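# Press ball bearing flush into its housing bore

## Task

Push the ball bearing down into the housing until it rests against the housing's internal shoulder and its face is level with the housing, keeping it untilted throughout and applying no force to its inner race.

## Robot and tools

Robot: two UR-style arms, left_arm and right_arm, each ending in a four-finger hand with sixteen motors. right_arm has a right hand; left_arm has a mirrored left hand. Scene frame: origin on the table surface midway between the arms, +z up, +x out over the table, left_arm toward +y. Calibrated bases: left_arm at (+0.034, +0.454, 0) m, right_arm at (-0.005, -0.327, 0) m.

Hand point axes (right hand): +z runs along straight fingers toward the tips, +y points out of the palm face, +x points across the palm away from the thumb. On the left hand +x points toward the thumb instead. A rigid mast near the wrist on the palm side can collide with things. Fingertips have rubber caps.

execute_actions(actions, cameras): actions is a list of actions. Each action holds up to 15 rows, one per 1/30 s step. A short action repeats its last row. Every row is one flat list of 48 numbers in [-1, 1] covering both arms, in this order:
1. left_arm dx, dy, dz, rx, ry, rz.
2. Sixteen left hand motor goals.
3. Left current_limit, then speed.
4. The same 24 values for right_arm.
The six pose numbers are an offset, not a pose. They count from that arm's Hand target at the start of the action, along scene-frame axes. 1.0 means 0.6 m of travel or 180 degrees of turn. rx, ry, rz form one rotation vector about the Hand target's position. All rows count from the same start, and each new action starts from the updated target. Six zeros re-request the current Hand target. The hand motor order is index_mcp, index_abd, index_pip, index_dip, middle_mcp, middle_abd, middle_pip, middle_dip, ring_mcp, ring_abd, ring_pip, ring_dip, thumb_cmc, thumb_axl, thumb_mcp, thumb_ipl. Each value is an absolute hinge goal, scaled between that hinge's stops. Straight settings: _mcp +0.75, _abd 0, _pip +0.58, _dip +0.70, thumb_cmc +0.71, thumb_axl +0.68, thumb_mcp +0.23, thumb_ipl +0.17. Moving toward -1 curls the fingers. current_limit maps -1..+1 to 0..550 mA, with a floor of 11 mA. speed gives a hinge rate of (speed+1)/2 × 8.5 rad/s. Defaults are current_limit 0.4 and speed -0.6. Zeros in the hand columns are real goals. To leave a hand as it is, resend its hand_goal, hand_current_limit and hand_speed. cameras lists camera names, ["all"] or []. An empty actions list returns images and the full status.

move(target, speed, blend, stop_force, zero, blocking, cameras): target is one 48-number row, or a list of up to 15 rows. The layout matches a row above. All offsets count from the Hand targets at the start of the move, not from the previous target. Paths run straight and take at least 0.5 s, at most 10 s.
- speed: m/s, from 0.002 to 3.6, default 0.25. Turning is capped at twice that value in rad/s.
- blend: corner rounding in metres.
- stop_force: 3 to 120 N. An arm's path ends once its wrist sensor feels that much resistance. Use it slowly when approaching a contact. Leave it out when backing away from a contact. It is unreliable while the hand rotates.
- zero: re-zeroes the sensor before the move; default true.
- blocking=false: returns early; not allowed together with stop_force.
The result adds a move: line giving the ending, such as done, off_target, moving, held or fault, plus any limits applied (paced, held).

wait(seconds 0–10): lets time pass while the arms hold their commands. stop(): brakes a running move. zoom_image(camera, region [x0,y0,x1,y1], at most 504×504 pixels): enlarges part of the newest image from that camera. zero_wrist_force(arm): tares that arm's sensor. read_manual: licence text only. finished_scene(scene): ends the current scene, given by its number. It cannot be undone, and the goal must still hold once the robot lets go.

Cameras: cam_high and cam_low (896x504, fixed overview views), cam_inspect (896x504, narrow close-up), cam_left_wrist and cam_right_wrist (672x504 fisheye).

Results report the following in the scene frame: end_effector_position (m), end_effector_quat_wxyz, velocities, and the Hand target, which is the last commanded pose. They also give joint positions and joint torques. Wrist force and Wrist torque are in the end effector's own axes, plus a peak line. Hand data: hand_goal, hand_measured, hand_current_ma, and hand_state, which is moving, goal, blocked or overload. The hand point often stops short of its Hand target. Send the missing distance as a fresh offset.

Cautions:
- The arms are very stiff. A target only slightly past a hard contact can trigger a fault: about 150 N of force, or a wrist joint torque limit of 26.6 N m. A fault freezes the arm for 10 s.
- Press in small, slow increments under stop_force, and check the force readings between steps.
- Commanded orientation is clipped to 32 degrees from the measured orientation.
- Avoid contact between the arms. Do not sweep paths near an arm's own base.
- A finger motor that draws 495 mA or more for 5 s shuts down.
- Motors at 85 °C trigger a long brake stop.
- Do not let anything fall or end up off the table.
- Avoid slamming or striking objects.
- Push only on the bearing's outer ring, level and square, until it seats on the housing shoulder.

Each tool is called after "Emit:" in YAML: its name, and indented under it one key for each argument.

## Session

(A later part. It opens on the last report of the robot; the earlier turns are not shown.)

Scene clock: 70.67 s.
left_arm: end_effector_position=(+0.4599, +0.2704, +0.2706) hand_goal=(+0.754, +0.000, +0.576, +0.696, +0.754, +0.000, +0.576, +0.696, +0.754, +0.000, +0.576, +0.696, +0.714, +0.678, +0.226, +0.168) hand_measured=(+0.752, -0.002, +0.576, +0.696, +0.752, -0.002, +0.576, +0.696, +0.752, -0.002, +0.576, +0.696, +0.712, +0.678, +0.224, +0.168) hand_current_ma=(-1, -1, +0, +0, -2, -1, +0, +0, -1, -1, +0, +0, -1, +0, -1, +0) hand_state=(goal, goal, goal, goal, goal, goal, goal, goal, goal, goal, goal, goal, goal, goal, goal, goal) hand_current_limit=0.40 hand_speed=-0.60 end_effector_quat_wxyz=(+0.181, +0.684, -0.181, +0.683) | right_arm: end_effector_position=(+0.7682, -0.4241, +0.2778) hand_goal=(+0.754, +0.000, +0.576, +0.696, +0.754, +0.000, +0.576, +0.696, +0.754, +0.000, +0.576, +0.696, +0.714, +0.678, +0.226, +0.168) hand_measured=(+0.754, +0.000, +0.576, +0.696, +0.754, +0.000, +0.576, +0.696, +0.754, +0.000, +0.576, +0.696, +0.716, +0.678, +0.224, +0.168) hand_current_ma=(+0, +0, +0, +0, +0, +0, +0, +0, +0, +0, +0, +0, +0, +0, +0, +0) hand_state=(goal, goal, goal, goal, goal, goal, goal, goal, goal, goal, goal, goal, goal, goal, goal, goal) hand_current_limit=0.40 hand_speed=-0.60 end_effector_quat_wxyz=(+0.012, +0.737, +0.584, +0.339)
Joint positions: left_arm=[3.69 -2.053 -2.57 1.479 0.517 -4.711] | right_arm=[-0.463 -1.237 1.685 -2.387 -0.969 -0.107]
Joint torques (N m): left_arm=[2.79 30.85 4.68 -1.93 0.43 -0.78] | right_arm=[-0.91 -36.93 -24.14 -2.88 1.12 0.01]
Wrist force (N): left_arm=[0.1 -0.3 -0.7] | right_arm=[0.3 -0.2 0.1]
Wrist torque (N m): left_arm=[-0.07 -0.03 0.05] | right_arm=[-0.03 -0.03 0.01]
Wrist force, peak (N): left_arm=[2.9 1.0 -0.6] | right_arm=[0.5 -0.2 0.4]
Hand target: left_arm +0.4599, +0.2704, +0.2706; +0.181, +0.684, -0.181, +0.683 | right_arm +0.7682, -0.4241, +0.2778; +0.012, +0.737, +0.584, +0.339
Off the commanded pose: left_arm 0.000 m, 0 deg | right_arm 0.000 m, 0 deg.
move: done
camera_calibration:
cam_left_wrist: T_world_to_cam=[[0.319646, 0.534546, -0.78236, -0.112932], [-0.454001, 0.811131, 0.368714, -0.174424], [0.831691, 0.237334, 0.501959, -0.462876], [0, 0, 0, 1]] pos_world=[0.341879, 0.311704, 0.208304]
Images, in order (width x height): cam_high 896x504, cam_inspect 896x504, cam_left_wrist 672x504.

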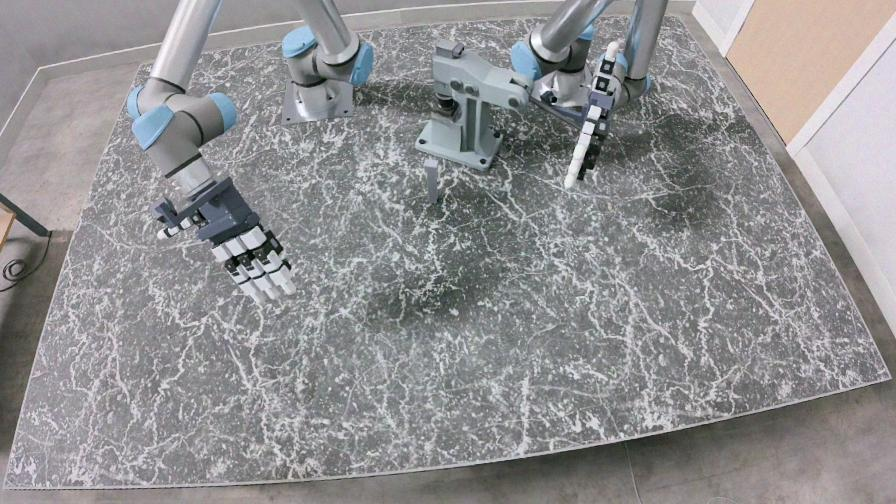

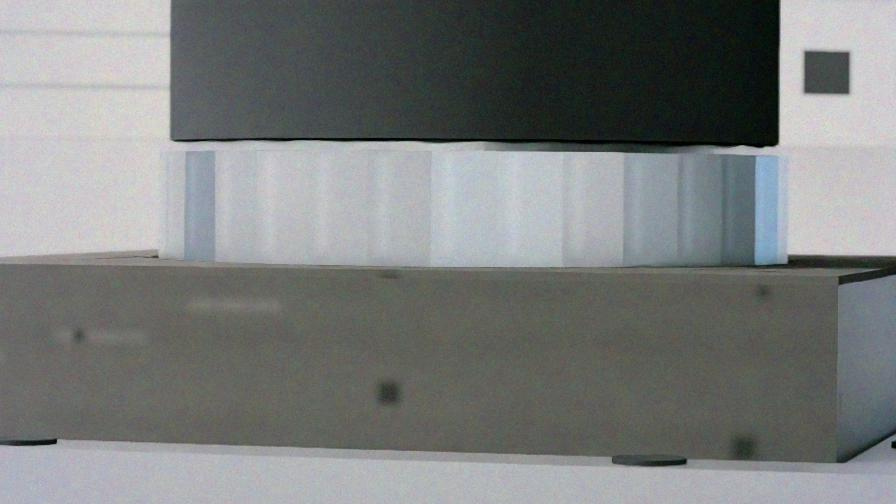

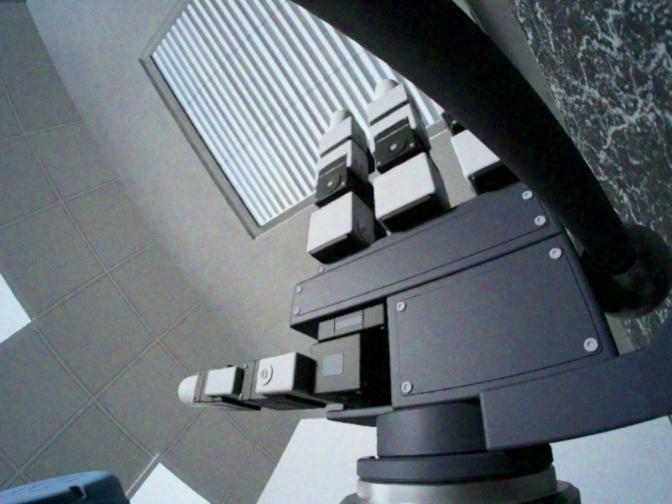

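Emit:
move:
  target:
    - [-0.004,-0.007,-0.0667,0,0,0,0.754,0,0.576,0.696,0.754,0,0.576,0.696,0.754,0,0.576,0.696,0.714,0.678,0.226,0.168,0.4,-0.6,0,0,0,0,0,0,0.754,0,0.576,0.696,0.754,0,0.576,0.696,0.754,0,0.576,0.696,0.714,0.678,0.226,0.168,0.4,-0.6]
  speed: 0.03
  stop_force: 20
  cameras: ["cam_high","cam_inspect","cam_left_wrist"]

Scene clock: 78.93 s.
left_arm: end_effector_position=(+0.4575, +0.2662, +0.2306) hand_goal=(+0.754, +0.000, +0.576, +0.696, +0.754, +0.000, +0.576, +0.696, +0.754, +0.000, +0.576, +0.696, +0.714, +0.678, +0.226, +0.168) hand_measured=(+0.752, -0.002, +0.576, +0.696, +0.752, -0.002, +0.576, +0.696, +0.752, -0.002, +0.576, +0.696, +0.712, +0.678, +0.224, +0.168) hand_current_ma=(-1, -1, +0, +0, -1, -1, +0, +0, -1, -1, +0, +0, -1, +0, -1, +0) hand_state=(goal, goal, goal, goal, goal, goal, goal, goal, goal, goal, goal, goal, goal, goal, goal, goal) hand_current_limit=0.40 hand_speed=-0.60 end_effector_quat_wxyz=(+0.181, +0.684, -0.181, +0.683) | right_arm: end_effector_position=(+0.7682, -0.4241, +0.2778) hand_goal=(+0.754, +0.000, +0.576, +0.696, +0.754, +0.000, +0.576, +0.696, +0.754, +0.000, +0.576, +0.696, +0.714, +0.678, +0.226, +0.168) hand_measured=(+0.754, +0.000, +0.576, +0.696, +0.754, +0.000, +0.576, +0.696, +0.754, +0.000, +0.576, +0.696, +0.716, +0.678, +0.224, +0.168) hand_current_ma=(+0, +0, +0, +0, +0, +0, +0, +0, +0, +0, +0, +0, +0, +0, +0, +0) hand_state=(goal, goal, goal, goal, goal, goal, goal, goal, goal, goal, goal, goal, goal, goal, goal, goal) hand_current_limit=0.40 hand_speed=-0.60 end_effector_quat_wxyz=(+0.012, +0.737, +0.584, +0.339)
Joint positions: left_arm=[3.679 -2.226 -2.562 1.645 0.528 -4.711] | right_arm=[-0.463 -1.237 1.685 -2.387 -0.969 -0.107]
Joint torques (N m): left_arm=[3.23 33.7 -5.46 -2.06 -1.11 -1.03] | right_arm=[-0.04 -36.87 -22.46 -2.86 0.82 0.01]
Wrist force (N): left_arm=[-0.4 -0.1 -0.5] | right_arm=[0.2 -0.3 0.1]
Wrist torque (N m): left_arm=[-0.07 0.03 0.03] | right_arm=[-0.05 -0.03 0.00]
Wrist force, peak (N): left_arm=[5.3 1.6 -0.8] | right_arm=[0.1 -0.5 0.4]
Hand target: left_arm +0.4575, +0.2662, +0.2306; +0.181, +0.684, -0.181, +0.683 | right_arm +0.7682, -0.4241, +0.2778; +0.012, +0.737, +0.584, +0.339
Off the commanded pose: left_arm 0.000 m, 0 deg | right_arm 0.000 m, 0 deg.
move: done
camera_calibration:
cam_left_wrist: T_world_to_cam=[[0.319602, 0.534532, -0.782387, -0.14119], [-0.454067, 0.811112, 0.368673, -0.157323], [0.831671, 0.237428, 0.501947, -0.439825], [0, 0, 0, 1]] pos_world=[0.339479, 0.307504, 0.168304]
Images, in order (width x height): cam_high 896x504, cam_inspect 896x504, cam_left_wrist 672x504.

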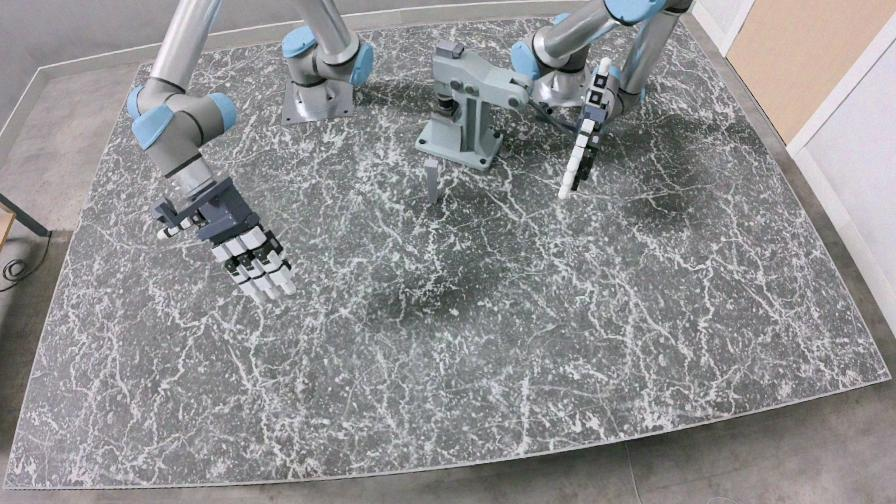

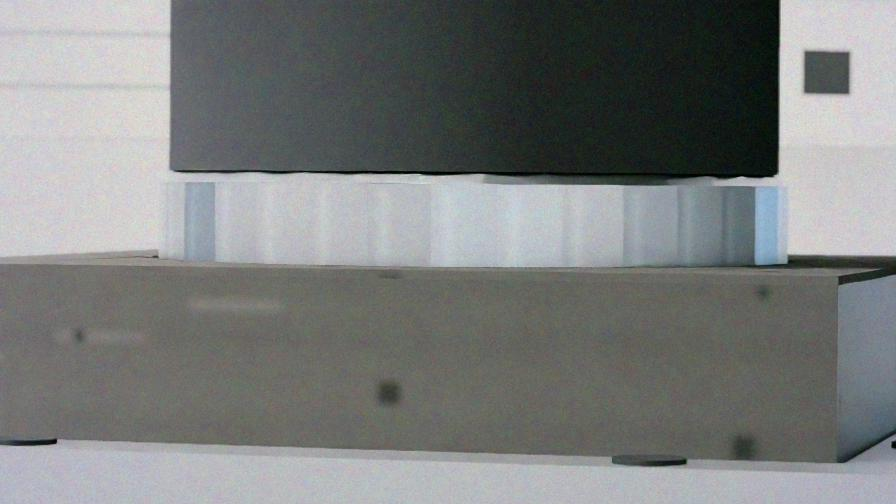

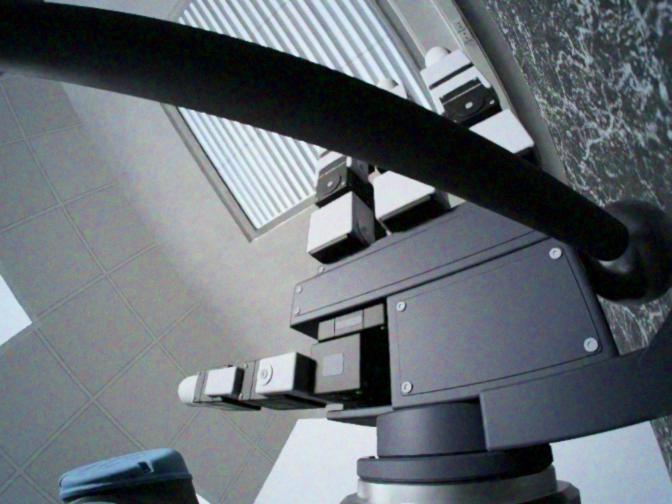

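Emit:
move:
  target:
    - [-0.0148,-0.026,-0.0583,0,0,0,0.754,0,0.576,0.696,0.754,0,0.576,0.696,0.754,0,0.576,0.696,0.714,0.678,0.226,0.168,0.4,-0.6,0,0,0,0,0,0,0.754,0,0.576,0.696,0.754,0,0.576,0.696,0.754,0,0.576,0.696,0.714,0.678,0.226,0.168,0.4,-0.6]
  speed: 0.03
  stop_force: 25
  cameras: ["cam_high","cam_inspect","cam_left_wrist"]

Scene clock: 84.47 s.
left_arm: end_effector_position=(+0.4486, +0.2506, +0.1956) hand_goal=(+0.754, +0.000, +0.576, +0.696, +0.754, +0.000, +0.576, +0.696, +0.754, +0.000, +0.576, +0.696, +0.714, +0.678, +0.226, +0.168) hand_measured=(+0.752, -0.002, +0.576, +0.696, +0.752, -0.002, +0.576, +0.696, +0.752, -0.002, +0.576, +0.696, +0.712, +0.678, +0.224, +0.168) hand_current_ma=(-1, -1, +0, +0, -1, -1, +0, +0, -1, -1, +0, +0, -1, +0, -1, +0) hand_state=(goal, goal, goal, goal, goal, goal, goal, goal, goal, goal, goal, goal, goal, goal, goal, goal) hand_current_limit=0.40 hand_speed=-0.60 end_effector_quat_wxyz=(+0.181, +0.684, -0.181, +0.683) | right_arm: end_effector_position=(+0.7682, -0.4241, +0.2778) hand_goal=(+0.754, +0.000, +0.576, +0.696, +0.754, +0.000, +0.576, +0.696, +0.754, +0.000, +0.576, +0.696, +0.714, +0.678, +0.226, +0.168) hand_measured=(+0.754, +0.000, +0.576, +0.696, +0.754, +0.000, +0.576, +0.696, +0.754, +0.000, +0.576, +0.696, +0.716, +0.678, +0.224, +0.168) hand_current_ma=(+0, +0, +0, +0, +0, +0, +0, +0, +0, +0, +0, +0, +0, +0, +0, +0) hand_state=(goal, goal, goal, goal, goal, goal, goal, goal, goal, goal, goal, goal, goal, goal, goal, goal) hand_current_limit=0.40 hand_speed=-0.60 end_effector_quat_wxyz=(+0.012, +0.737, +0.584, +0.339)
Joint positions: left_arm=[3.638 -2.381 -2.558 1.796 0.569 -4.711] | right_arm=[-0.463 -1.237 1.685 -2.387 -0.969 -0.107]
Joint torques (N m): left_arm=[5.66 35.4 -8.83 -2.03 -1.45 -0.88] | right_arm=[0.05 -36.57 -23.52 -3.02 1.31 0]
Wrist force (N): left_arm=[0.9 0.2 -0.8] | right_arm=[0.2 -0.3 0.4]
Wrist torque (N m): left_arm=[-0.01 -0.08 0.11] | right_arm=[-0.07 -0.03 0.01]
Wrist force, peak (N): left_arm=[10.1 3.9 -1.2] | right_arm=[0.4 -0.5 0.4]
Hand target: left_arm +0.4486, +0.2506, +0.1956; +0.181, +0.684, -0.181, +0.683 | right_arm +0.7682, -0.4241, +0.2778; +0.012, +0.737, +0.584, +0.339
Off the commanded pose: left_arm 0.000 m, 0 deg | right_arm 0.000 m, 0 deg.
move: done
camera_calibration:
cam_left_wrist: T_world_to_cam=[[0.319646, 0.534546, -0.78236, -0.157413], [-0.454001, 0.811131, 0.368714, -0.13584], [0.831691, 0.237334, 0.501959, -0.411132], [0, 0, 0, 1]] pos_world=[0.330579, 0.291904, 0.133304]
Images, in order (width x height): cam_high 896x504, cam_inspect 896x504, cam_left_wrist 672x504.

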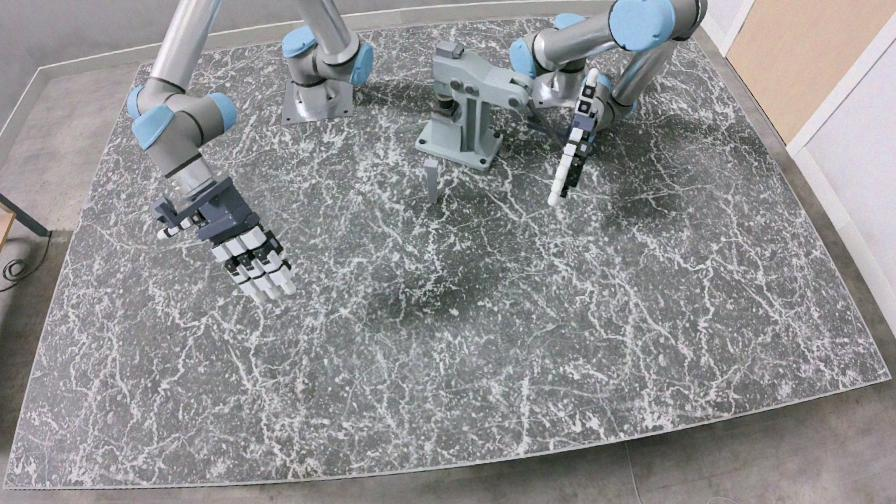

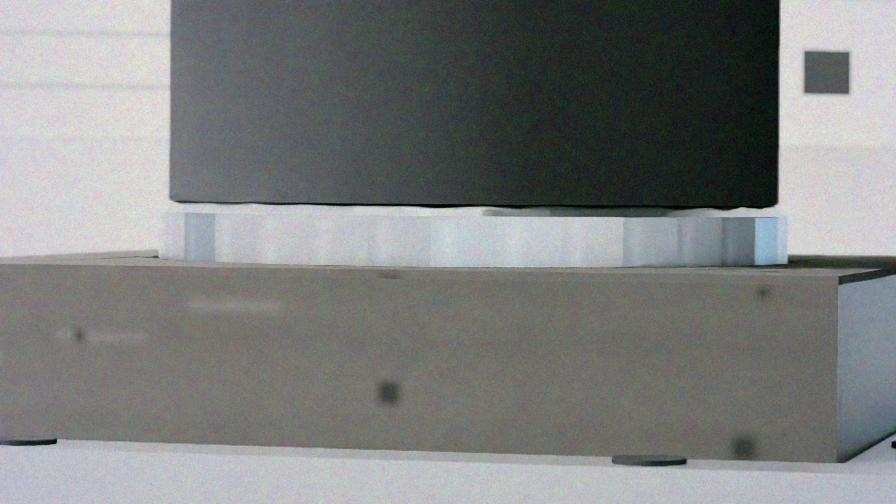

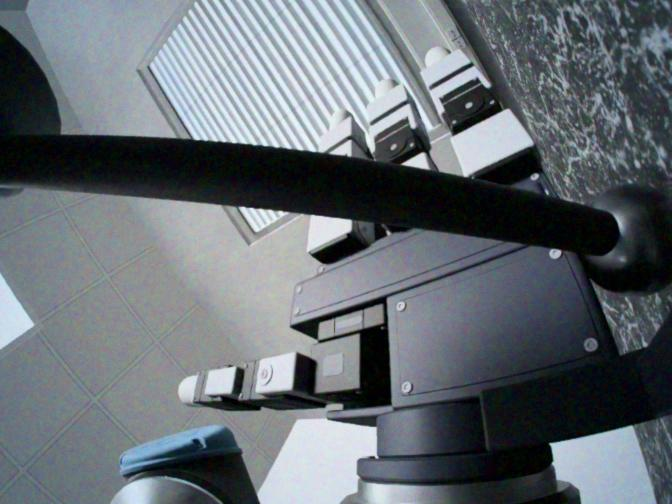

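Emit:
move:
  target:
    - [-0.0173,-0.0304,-0.0417,0,0,0,0.754,0,0.576,0.696,0.754,0,0.576,0.696,0.754,0,0.576,0.696,0.714,0.678,0.226,0.168,0.4,-0.6,0,0,0,0,0,0,0.754,0,0.576,0.696,0.754,0,0.576,0.696,0.754,0,0.576,0.696,0.714,0.678,0.226,0.168,0.4,-0.6]
  speed: 0.03
  stop_force: 30
  cameras: ["cam_high","cam_inspect","cam_left_wrist"]

Scene clock: 87.30 s.
left_arm: end_effector_position=(+0.4417, +0.2385, +0.1793) hand_goal=(+0.754, +0.000, +0.576, +0.696, +0.754, +0.000, +0.576, +0.696, +0.754, +0.000, +0.576, +0.696, +0.714, +0.678, +0.226, +0.168) hand_measured=(+0.752, -0.002, +0.576, +0.696, +0.752, -0.002, +0.576, +0.696, +0.752, -0.002, +0.576, +0.696, +0.712, +0.678, +0.224, +0.168) hand_current_ma=(-1, -1, +0, +0, -1, -1, +0, +0, -1, -1, +0, +0, +0, +0, -1, +0) hand_state=(goal, goal, goal, goal, goal, goal, goal, goal, goal, goal, goal, goal, goal, goal, goal, goal) hand_current_limit=0.40 hand_speed=-0.60 end_effector_quat_wxyz=(+0.181, +0.684, -0.181, +0.683) | right_arm: end_effector_position=(+0.7682, -0.4241, +0.2778) hand_goal=(+0.754, +0.000, +0.576, +0.696, +0.754, +0.000, +0.576, +0.696, +0.754, +0.000, +0.576, +0.696, +0.714, +0.678, +0.226, +0.168) hand_measured=(+0.754, +0.000, +0.576, +0.696, +0.754, +0.000, +0.576, +0.696, +0.754, +0.000, +0.576, +0.696, +0.716, +0.678, +0.224, +0.168) hand_current_ma=(+0, +0, +0, +0, +0, +0, +0, +0, +0, +0, +0, +0, +0, +0, +0, +0) hand_state=(goal, goal, goal, goal, goal, goal, goal, goal, goal, goal, goal, goal, goal, goal, goal, goal) hand_current_limit=0.40 hand_speed=-0.60 end_effector_quat_wxyz=(+0.012, +0.737, +0.584, +0.339)
Joint positions: left_arm=[3.602 -2.455 -2.557 1.868 0.603 -4.711] | right_arm=[-0.463 -1.237 1.685 -2.387 -0.969 -0.107]
Joint torques (N m): left_arm=[-1.76 27.34 -4.91 1.42 0.1 0.21] | right_arm=[0.24 -37.13 -22.87 -2.98 1.06 -0.08]
Wrist force (N): left_arm=[2.4 -0.8 -0.5] | right_arm=[0.3 0.0 0.2]
Wrist torque (N m): left_arm=[-0.13 -0.17 0.27] | right_arm=[-0.02 -0.03 0.02]
Wrist force, peak (N): left_arm=[11.2 2.2 -1.2] | right_arm=[0.4 -0.6 -0.2]
Hand target: left_arm +0.4417, +0.2385, +0.1793; +0.181, +0.684, -0.181, +0.683 (not the last commanded pose) | right_arm +0.7682, -0.4241, +0.2778; +0.012, +0.737, +0.584, +0.339
Off the commanded pose: left_arm 0.011 m, 0 deg | right_arm 0.000 m, 0 deg.
FORCE FAULT: contact force on the left arm reached its limit, and that arm stopped. The contact can be on any part of that arm, not only on its tool. That arm's remaining commands of this call were not run. That arm is still stopped at the end of this call. That arm stays stopped for about 10 more seconds. Until then a move that you send moves the other arm only, and its call returns only when the move has ended. Once the stop has ended, the next robot result says so. If the stop ends while you think or write, that arm runs what you send next, counted from a new Hand target: where the arm stands when the stop ends. While its stop runs, that arm, its gripper or tool too, takes no new command. Until it ends, the stop uses up actions while you think or wait. An arm that is not stopped still takes commands.
move: fault (left_arm)
camera_calibration:
cam_left_wrist: T_world_to_cam=[[0.319772, 0.534021, -0.782667, -0.161325], [-0.452987, 0.811684, 0.368744, -0.123751], [0.832195, 0.236624, 0.501458, -0.394319], [0, 0, 0, 1]] pos_world=[0.32368, 0.279903, 0.117103]
Images, in order (width x height): cam_high 896x504, cam_inspect 896x504, cam_left_wrist 672x504.

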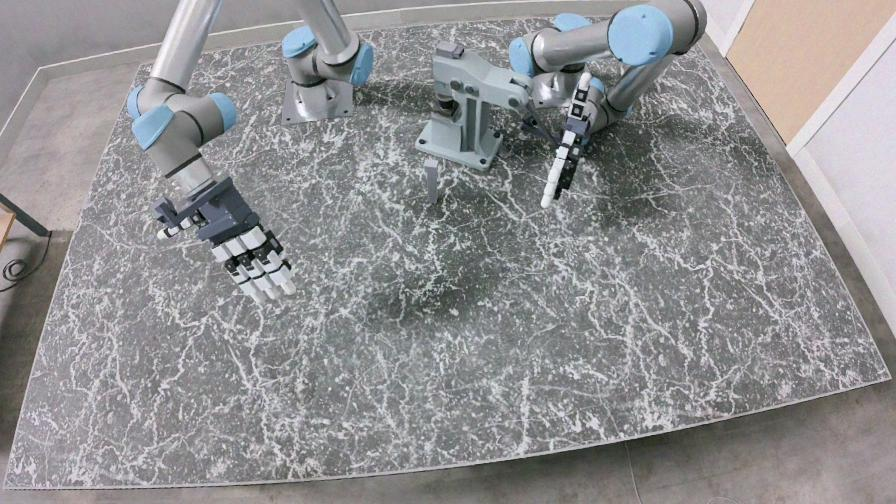

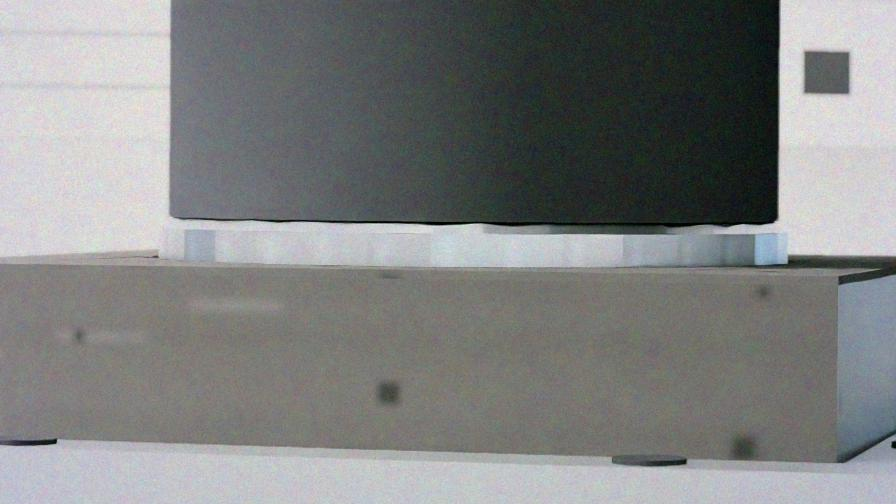

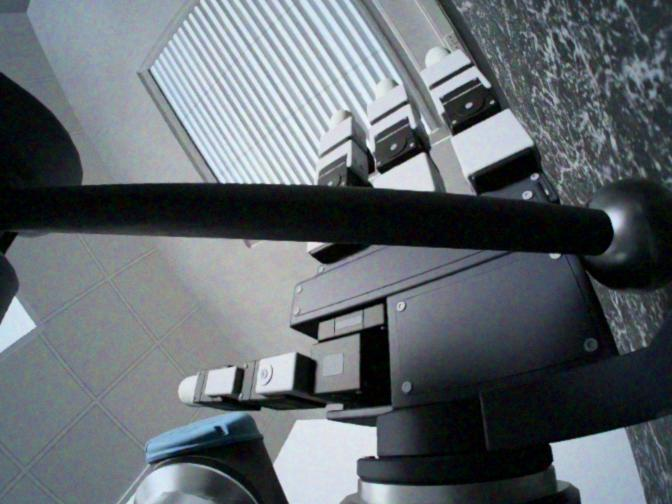

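Emit:
wait:
  seconds: 8

Scene clock: 108.47 s.
left_arm: end_effector_position=(+0.4417, +0.2385, +0.1793) hand_goal=(+0.754, +0.000, +0.576, +0.696, +0.754, +0.000, +0.576, +0.696, +0.754, +0.000, +0.576, +0.696, +0.714, +0.678, +0.226, +0.168) hand_measured=(+0.752, -0.002, +0.576, +0.696, +0.752, -0.002, +0.576, +0.696, +0.752, -0.002, +0.576, +0.696, +0.712, +0.678, +0.224, +0.168) hand_current_ma=(-1, -1, +0, +0, -1, -1, +0, +0, -1, -1, +0, +0, +0, +0, -1, +0) hand_state=(goal, goal, goal, goal, goal, goal, goal, goal, goal, goal, goal, goal, goal, goal, goal, goal) hand_current_limit=0.40 hand_speed=-0.60 end_effector_quat_wxyz=(+0.181, +0.684, -0.181, +0.683) | right_arm: end_effector_position=(+0.7682, -0.4241, +0.2778) hand_goal=(+0.754, +0.000, +0.576, +0.696, +0.754, +0.000, +0.576, +0.696, +0.754, +0.000, +0.576, +0.696, +0.714, +0.678, +0.226, +0.168) hand_measured=(+0.754, +0.000, +0.576, +0.696, +0.754, +0.000, +0.576, +0.696, +0.754, +0.000, +0.576, +0.696, +0.716, +0.678, +0.224, +0.168) hand_current_ma=(+0, +0, +0, +0, +0, +0, +0, +0, +0, +0, +0, +0, +0, +0, +0, +0) hand_state=(goal, goal, goal, goal, goal, goal, goal, goal, goal, goal, goal, goal, goal, goal, goal, goal) hand_current_limit=0.40 hand_speed=-0.60 end_effector_quat_wxyz=(+0.012, +0.737, +0.584, +0.339)
Joint positions: left_arm=[3.602 -2.455 -2.557 1.868 0.603 -4.711] | right_arm=[-0.463 -1.237 1.685 -2.387 -0.969 -0.107]
Joint torques (N m): left_arm=[-0.8 28.16 -4.39 0.96 -0.06 0.12] | right_arm=[-0.01 -38.96 -23.86 -2.86 1.1 -0.04]
Wrist force (N): left_arm=[2.3 -1.0 -0.5] | right_arm=[-0.1 -0.2 0.0]
Wrist torque (N m): left_arm=[-0.14 -0.17 0.26] | right_arm=[-0.03 0.01 -0.01]
Wrist force, peak (N): left_arm=[2.8 -0.8 -0.4] | right_arm=[0.2 -0.7 -0.1]
Hand target: left_arm +0.4417, +0.2385, +0.1793; +0.181, +0.684, -0.181, +0.683 (not the last commanded pose) | right_arm +0.7682, -0.4241, +0.2778; +0.012, +0.737, +0.584, +0.339
Off the commanded pose: left_arm 0.011 m, 0 deg | right_arm 0.000 m, 0 deg.
FORCE FAULT, CONTINUED: the left arm's stop, for the force fault that an earlier result reported, is over. The rest of the stop counts as 19 of the actions that you can send in this scene. That arm's target is now where it stood when the stop ended, not its last command. That arm accepts commands again.
wait: 8.00 s; at rest from the start

Emit:
move:
  target:
    - [0.033,0.08,0.1,0,0,0,0.754,0,0.576,0.696,0.754,0,0.576,0.696,0.754,0,0.576,0.696,0.714,0.678,0.226,0.168,0.4,-0.6,0,0,0,0,0,0,0.754,0,0.576,0.696,0.754,0,0.576,0.696,0.754,0,0.576,0.696,0.714,0.678,0.226,0.168,0.4,-0.6]
    - [0.1,0.2,0.5,0,0,0,0.754,0,0.576,0.696,0.754,0,0.576,0.696,0.754,0,0.576,0.696,0.714,0.678,0.226,0.168,0.4,-0.6,0,0,0,0,0,0,0.754,0,0.576,0.696,0.754,0,0.576,0.696,0.754,0,0.576,0.696,0.714,0.678,0.226,0.168,0.4,-0.6]
    - [0.1,0.3,0.5,0.1372,0.2414,0,0.754,0,0.576,0.696,0.754,0,0.576,0.696,0.754,0,0.576,0.696,0.714,0.678,0.226,0.168,0.4,-0.6,0,0,0,0,0,0,0.754,0,0.576,0.696,0.754,0,0.576,0.696,0.754,0,0.576,0.696,0.714,0.678,0.226,0.168,0.4,-0.6]
  speed: 0.2
  blend: [0.02,0.02,0]
  cameras: ["cam_high","cam_inspect"]

Scene clock: 116.57 s.
left_arm: end_effector_position=(+0.5017, +0.4185, +0.4793) hand_goal=(+0.754, +0.000, +0.576, +0.696, +0.754, +0.000, +0.576, +0.696, +0.754, +0.000, +0.576, +0.696, +0.714, +0.678, +0.226, +0.168) hand_measured=(+0.752, -0.002, +0.576, +0.696, +0.752, -0.002, +0.576, +0.696, +0.752, -0.002, +0.576, +0.696, +0.712, +0.678, +0.224, +0.168) hand_current_ma=(-1, -1, +0, +0, -1, -1, +0, +0, -1, -1, +0, +0, +0, +0, -1, +0) hand_state=(goal, goal, goal, goal, goal, goal, goal, goal, goal, goal, goal, goal, goal, goal, goal, goal) hand_current_limit=0.40 hand_speed=-0.60 end_effector_quat_wxyz=(+0.088, +0.909, -0.240, +0.330) | right_arm: end_effector_position=(+0.7682, -0.4241, +0.2778) hand_goal=(+0.754, +0.000, +0.576, +0.696, +0.754, +0.000, +0.576, +0.696, +0.754, +0.000, +0.576, +0.696, +0.714, +0.678, +0.226, +0.168) hand_measured=(+0.754, +0.000, +0.576, +0.696, +0.754, +0.000, +0.576, +0.696, +0.754, +0.000, +0.576, +0.696, +0.716, +0.678, +0.224, +0.168) hand_current_ma=(+0, +0, +0, +0, +0, +0, +0, +0, +0, +0, +0, +0, +0, +0, +0, +0) hand_state=(goal, goal, goal, goal, goal, goal, goal, goal, goal, goal, goal, goal, goal, goal, goal, goal) hand_current_limit=0.40 hand_speed=-0.60 end_effector_quat_wxyz=(+0.012, +0.737, +0.584, +0.339)
Joint positions: left_arm=[3.824 -1.276 -1.759 -1.376 0.932 -3.625] | right_arm=[-0.463 -1.237 1.685 -2.387 -0.969 -0.107]
Joint torques (N m): left_arm=[1.9 15.17 30.59 3.4 0.17 -1.23] | right_arm=[0.5 -38.68 -24.49 -2.72 1.12 -0.1]
Wrist force (N): left_arm=[0.3 -0.1 0.7] | right_arm=[0.0 -0.6 0.3]
Wrist torque (N m): left_arm=[-0.06 -0.07 -0.02] | right_arm=[-0.10 -0.01 -0.02]
Wrist force, peak (N): left_arm=[2.7 -0.7 -0.5] | right_arm=[0.4 -0.3 0.5]
Hand target: left_arm +0.5017, +0.4185, +0.4793; +0.088, +0.909, -0.240, +0.330 | right_arm +0.7682, -0.4241, +0.2778; +0.012, +0.737, +0.584, +0.339
Off the commanded pose: left_arm 0.000 m, 0 deg | right_arm 0.000 m, 0 deg.
move: done
Images, in order (width x height): cam_high 896x504, cam_inspect 896x504.

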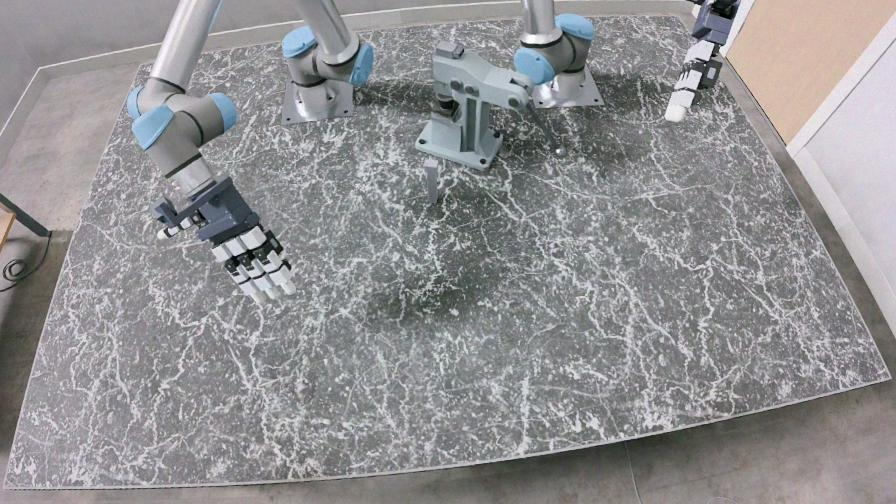

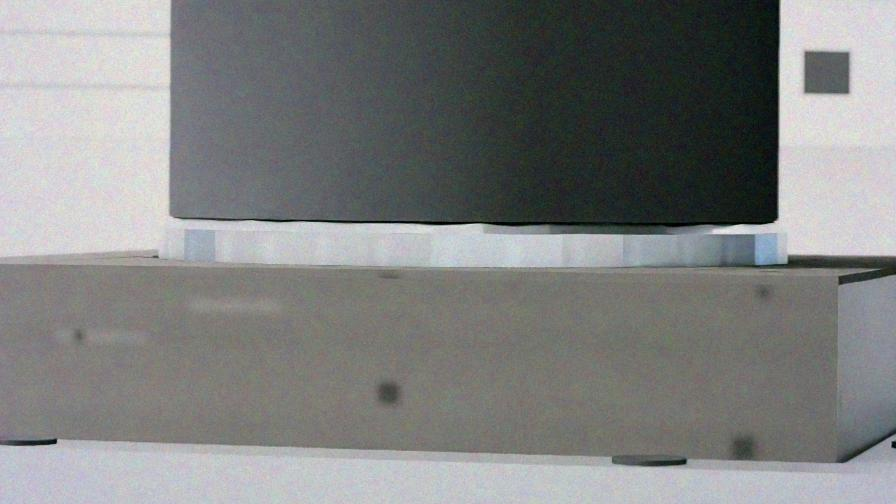

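Emit:
move:
  target:
    - [0,0,0,-0.2814,-0.1047,-0.4136,0.754,0,0.576,0.696,0.754,0,0.576,0.696,0.754,0,0.576,0.696,0.714,0.678,0.226,0.168,0.4,-0.6,0,0,0,0,0,0,0.754,0,0.576,0.696,0.754,0,0.576,0.696,0.754,0,0.576,0.696,0.714,0.678,0.226,0.168,0.4,-0.6]
  speed: 0.4
  cameras: ["cam_high"]

Scene clock: 121.60 s.
left_arm: end_effector_position=(+0.5017, +0.4185, +0.4793) hand_goal=(+0.754, +0.000, +0.576, +0.696, +0.754, +0.000, +0.576, +0.696, +0.754, +0.000, +0.576, +0.696, +0.714, +0.678, +0.226, +0.168) hand_measured=(+0.754, -0.002, +0.576, +0.696, +0.752, -0.002, +0.576, +0.696, +0.754, -0.002, +0.576, +0.696, +0.714, +0.678, +0.224, +0.168) hand_current_ma=(+0, -1, +0, +0, -1, -1, +0, +0, +0, -1, +0, +0, +0, +0, -1, +0) hand_state=(goal, goal, goal, goal, goal, goal, goal, goal, goal, goal, goal, goal, goal, goal, goal, goal) hand_current_limit=0.40 hand_speed=-0.60 end_effector_quat_wxyz=(+0.578, +0.408, -0.578, +0.407) | right_arm: end_effector_position=(+0.7682, -0.4241, +0.2778) hand_goal=(+0.754, +0.000, +0.576, +0.696, +0.754, +0.000, +0.576, +0.696, +0.754, +0.000, +0.576, +0.696, +0.714, +0.678, +0.226, +0.168) hand_measured=(+0.754, +0.000, +0.576, +0.696, +0.754, +0.000, +0.576, +0.696, +0.754, +0.000, +0.576, +0.696, +0.716, +0.678, +0.224, +0.168) hand_current_ma=(+0, +0, +0, +0, +0, +0, +0, +0, +0, +0, +0, +0, +0, +0, +0, +0) hand_state=(goal, goal, goal, goal, goal, goal, goal, goal, goal, goal, goal, goal, goal, goal, goal, goal) hand_current_limit=0.40 hand_speed=-0.60 end_effector_quat_wxyz=(+0.012, +0.737, +0.584, +0.339)
Joint positions: left_arm=[3.602 -2.167 -0.866 -3.248 0.791 -1.573] | right_arm=[-0.463 -1.237 1.685 -2.387 -0.969 -0.107]
Joint torques (N m): left_arm=[-3.39 34 27.56 -3.34 1.11 1.42] | right_arm=[0.07 -37.9 -23.61 -2.89 1.49 -0.12]
Wrist force (N): left_arm=[-0.2 -0.1 -0.6] | right_arm=[0.1 -0.2 0.2]
Wrist torque (N m): left_arm=[-0.08 0.00 0.12] | right_arm=[-0.03 -0.02 0.00]
Wrist force, peak (N): left_arm=[-0.7 -0.4 -0.6] | right_arm=[0.0 -0.5 0.4]
Hand target: left_arm +0.5017, +0.4185, +0.4793; +0.578, +0.408, -0.578, +0.407 | right_arm +0.7682, -0.4241, +0.2778; +0.012, +0.737, +0.584, +0.339
Off the commanded pose: left_arm 0.000 m, 0 deg | right_arm 0.000 m, 0 deg.
move: done
Images, in order (width x height): cam_high 896x504.

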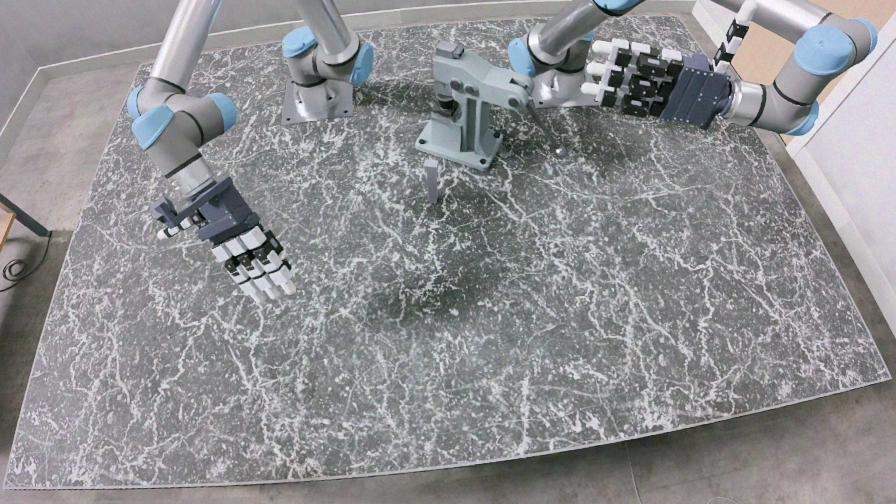

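Emit:
move:
  target:
    - [0,-0.06,-0.05,0,0,0.4444,0.754,0,0.576,0.696,0.754,0,0.576,0.696,0.754,0,0.576,0.696,0.714,0.678,0.226,0.168,0.4,-0.6,0,0,0,0,0,0,0.754,0,0.576,0.696,0.754,0,0.576,0.696,0.754,0,0.576,0.696,0.714,0.678,0.226,0.168,0.4,-0.6]
  speed: 0.3
  cameras: ["cam_high"]

Scene clock: 125.53 s.
left_arm: end_effector_position=(+0.5017, +0.3825, +0.4493) hand_goal=(+0.754, +0.000, +0.576, +0.696, +0.754, +0.000, +0.576, +0.696, +0.754, +0.000, +0.576, +0.696, +0.714, +0.678, +0.226, +0.168) hand_measured=(+0.754, -0.002, +0.576, +0.696, +0.752, -0.002, +0.576, +0.696, +0.754, -0.002, +0.576, +0.696, +0.714, +0.678, +0.224, +0.168) hand_current_ma=(+0, -1, +0, +0, -1, -1, +0, +0, +0, -1, +0, +0, +0, +0, -1, +0) hand_state=(goal, goal, goal, goal, goal, goal, goal, goal, goal, goal, goal, goal, goal, goal, goal, goal) hand_current_limit=0.40 hand_speed=-0.60 end_effector_quat_wxyz=(+0.181, +0.684, -0.181, +0.683) | right_arm: end_effector_position=(+0.7682, -0.4241, +0.2778) hand_goal=(+0.754, +0.000, +0.576, +0.696, +0.754, +0.000, +0.576, +0.696, +0.754, +0.000, +0.576, +0.696, +0.714, +0.678, +0.226, +0.168) hand_measured=(+0.754, +0.000, +0.576, +0.696, +0.754, +0.000, +0.576, +0.696, +0.754, +0.000, +0.576, +0.696, +0.716, +0.678, +0.224, +0.168) hand_current_ma=(+0, +0, +0, +0, +0, +0, +0, +0, +0, +0, +0, +0, +0, +0, +0, +0) hand_state=(goal, goal, goal, goal, goal, goal, goal, goal, goal, goal, goal, goal, goal, goal, goal, goal) hand_current_limit=0.40 hand_speed=-0.60 end_effector_quat_wxyz=(+0.012, +0.737, +0.584, +0.339)
Joint positions: left_arm=[3.927 -1.368 -1.907 -3.011 -0.279 -1.568] | right_arm=[-0.463 -1.237 1.685 -2.387 -0.969 -0.107]
Joint torques (N m): left_arm=[-3.97 20.29 15.64 -2.68 -1.56 1.64] | right_arm=[0.15 -38.52 -23.63 -2.93 1.53 -0.2]
Wrist force (N): left_arm=[-0.6 0.0 -0.5] | right_arm=[0.1 -0.2 0.2]
Wrist torque (N m): left_arm=[-0.07 0.07 0.07] | right_arm=[-0.03 -0.01 0.00]
Wrist force, peak (N): left_arm=[-0.4 -0.4 -1.1] | right_arm=[0.1 -0.3 0.6]
Hand target: left_arm +0.5017, +0.3825, +0.4493; +0.181, +0.684, -0.181, +0.683 | right_arm +0.7682, -0.4241, +0.2778; +0.012, +0.737, +0.584, +0.339
Off the commanded pose: left_arm 0.000 m, 0 deg | right_arm 0.000 m, 0 deg.
move: done
Images, in order (width x height): cam_high 896x504.

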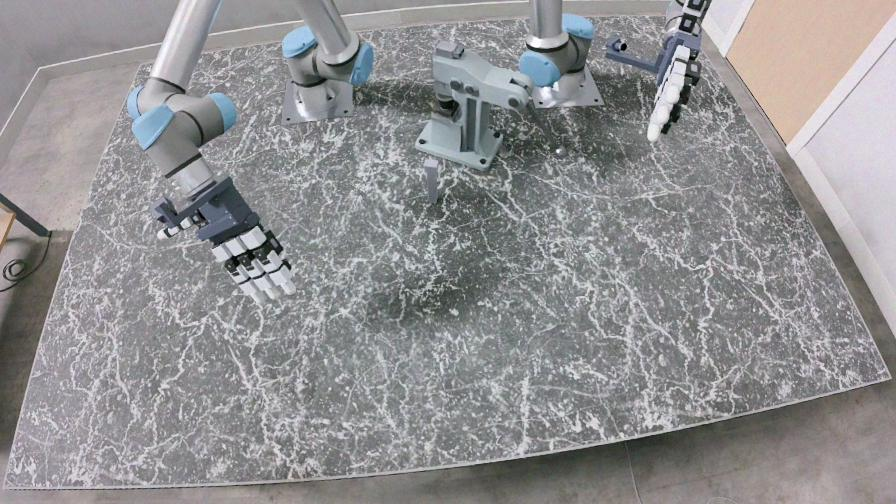

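Emit:
move:
  target:
    - [-0.064,-0.125,-0.249,0,0,0,0.754,0,0.576,0.696,0.754,0,0.576,0.696,0.754,0,0.576,0.696,0.714,0.678,0.226,0.168,0.4,-0.6,0,0,0,0,0,0,0.754,0,0.576,0.696,0.754,0,0.576,0.696,0.754,0,0.576,0.696,0.714,0.678,0.226,0.168,0.4,-0.6]
    - [-0.114,-0.2115,-0.382,0,0,0,0.754,0,0.576,0.696,0.754,0,0.576,0.696,0.754,0,0.576,0.696,0.714,0.678,0.226,0.168,0.4,-0.6,0,0,0,0,0,0,0.754,0,0.576,0.696,0.754,0,0.576,0.696,0.754,0,0.576,0.696,0.714,0.678,0.226,0.168,0.4,-0.6]
  speed: [0.2,0.08]
  blend: [0.02,0]
  stop_force: 12
  cameras: ["cam_high","cam_low","cam_left_wrist"]

Scene clock: 136.47 s.
left_arm: end_effector_position=(+0.4333, +0.2556, +0.2201) hand_goal=(+0.754, +0.000, +0.576, +0.696, +0.754, +0.000, +0.576, +0.696, +0.754, +0.000, +0.576, +0.696, +0.714, +0.678, +0.226, +0.168) hand_measured=(+0.754, -0.002, +0.576, +0.696, +0.752, -0.002, +0.576, +0.696, +0.754, -0.002, +0.576, +0.696, +0.714, +0.678, +0.224, +0.168) hand_current_ma=(+0, -1, +0, +0, -1, -1, +0, +0, +0, -1, +0, +0, +0, +0, -1, +0) hand_state=(goal, goal, goal, goal, goal, goal, goal, goal, goal, goal, goal, goal, goal, goal, goal, goal) hand_current_limit=0.40 hand_speed=-0.60 end_effector_quat_wxyz=(+0.181, +0.684, -0.181, +0.683) | right_arm: end_effector_position=(+0.7682, -0.4241, +0.2778) hand_goal=(+0.754, +0.000, +0.576, +0.696, +0.754, +0.000, +0.576, +0.696, +0.754, +0.000, +0.576, +0.696, +0.714, +0.678, +0.226, +0.168) hand_measured=(+0.754, +0.000, +0.576, +0.696, +0.754, +0.000, +0.576, +0.696, +0.754, +0.000, +0.576, +0.696, +0.716, +0.678, +0.224, +0.168) hand_current_ma=(+0, +0, +0, +0, +0, +0, +0, +0, +0, +0, +0, +0, +0, +0, +0, +0) hand_state=(goal, goal, goal, goal, goal, goal, goal, goal, goal, goal, goal, goal, goal, goal, goal, goal) hand_current_limit=0.40 hand_speed=-0.60 end_effector_quat_wxyz=(+0.012, +0.737, +0.584, +0.339)
Joint positions: left_arm=[3.694 -1.41 -2.544 -2.331 -0.513 -1.57] | right_arm=[-0.463 -1.237 1.685 -2.387 -0.969 -0.107]
Joint torques (N m): left_arm=[3.89 17.39 9.06 0.92 -0.08 1.29] | right_arm=[0.07 -38.53 -24.67 -3.1 1.82 -0.2]
Wrist force (N): left_arm=[-0.6 0.3 -0.7] | right_arm=[0.0 -0.3 0.1]
Wrist torque (N m): left_arm=[0.00 0.08 0.07] | right_arm=[-0.05 0.00 0.00]
Wrist force, peak (N): left_arm=[1.4 -1.2 -0.7] | right_arm=[0.4 -0.6 0.1]
Hand target: left_arm +0.4333, +0.2556, +0.2201; +0.181, +0.684, -0.181, +0.683 | right_arm +0.7682, -0.4241, +0.2778; +0.012, +0.737, +0.584, +0.339
Off the commanded pose: left_arm 0.000 m, 0 deg | right_arm 0.000 m, 0 deg.
move: done
camera_calibration:
cam_left_wrist: T_world_to_cam=[[0.319287, 0.534131, -0.78279, -0.135723], [-0.453864, 0.811317, 0.368474, -0.155936], [0.831904, 0.237631, 0.501465, -0.411968], [0, 0, 0, 1]] pos_world=[0.315279, 0.296904, 0.157803]
Images, in order (width x height): cam_high 896x504, cam_low 896x504, cam_left_wrist 672x504.

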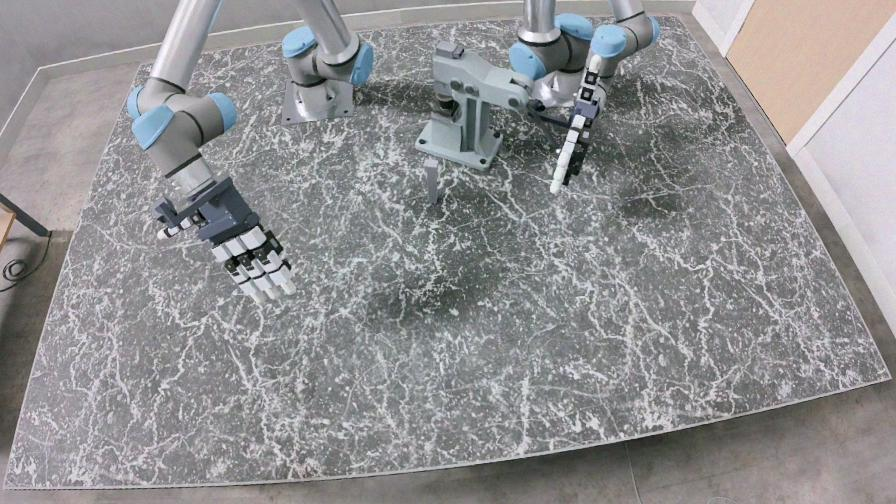

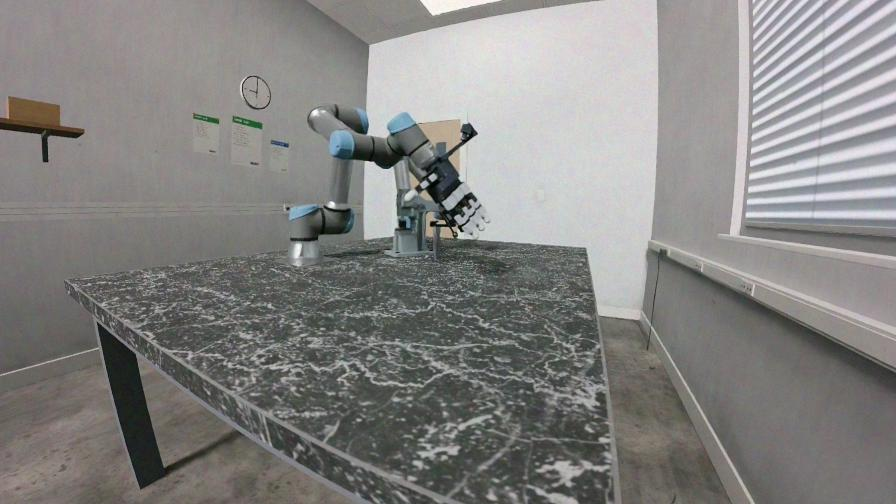

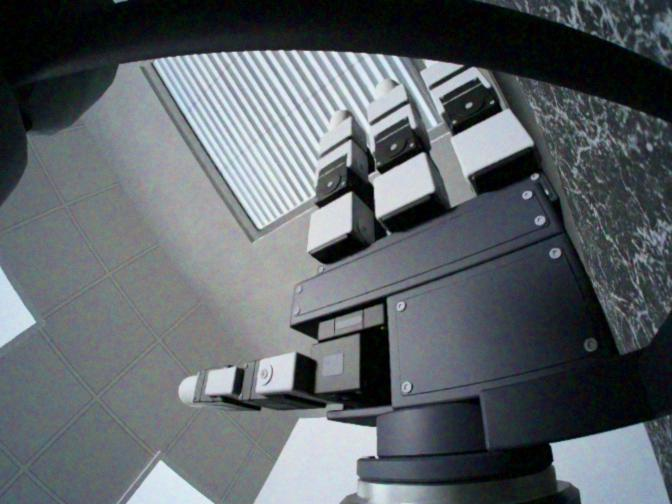

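Emit:
zoom_image:
  camera: "cam_high"
  region: [500, 40, 640, 200]

Emit:
zoom_image:
  camera: "cam_low"
  region: [385, 170, 505, 270]

Scaled by 3.150 from the camera's 896x504 image, which has a finer 1280x720 frame.

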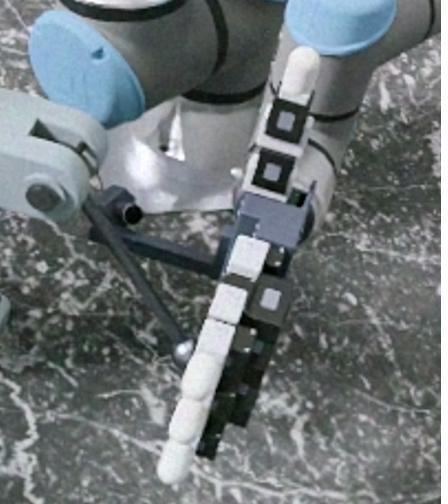

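Scaled by 4.200 from the camera's 896x504 image, which has a finer 1280x720 frame.

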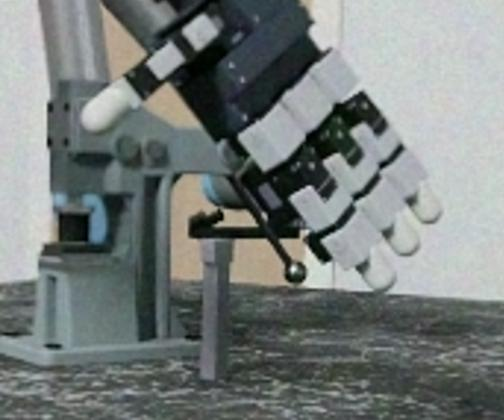

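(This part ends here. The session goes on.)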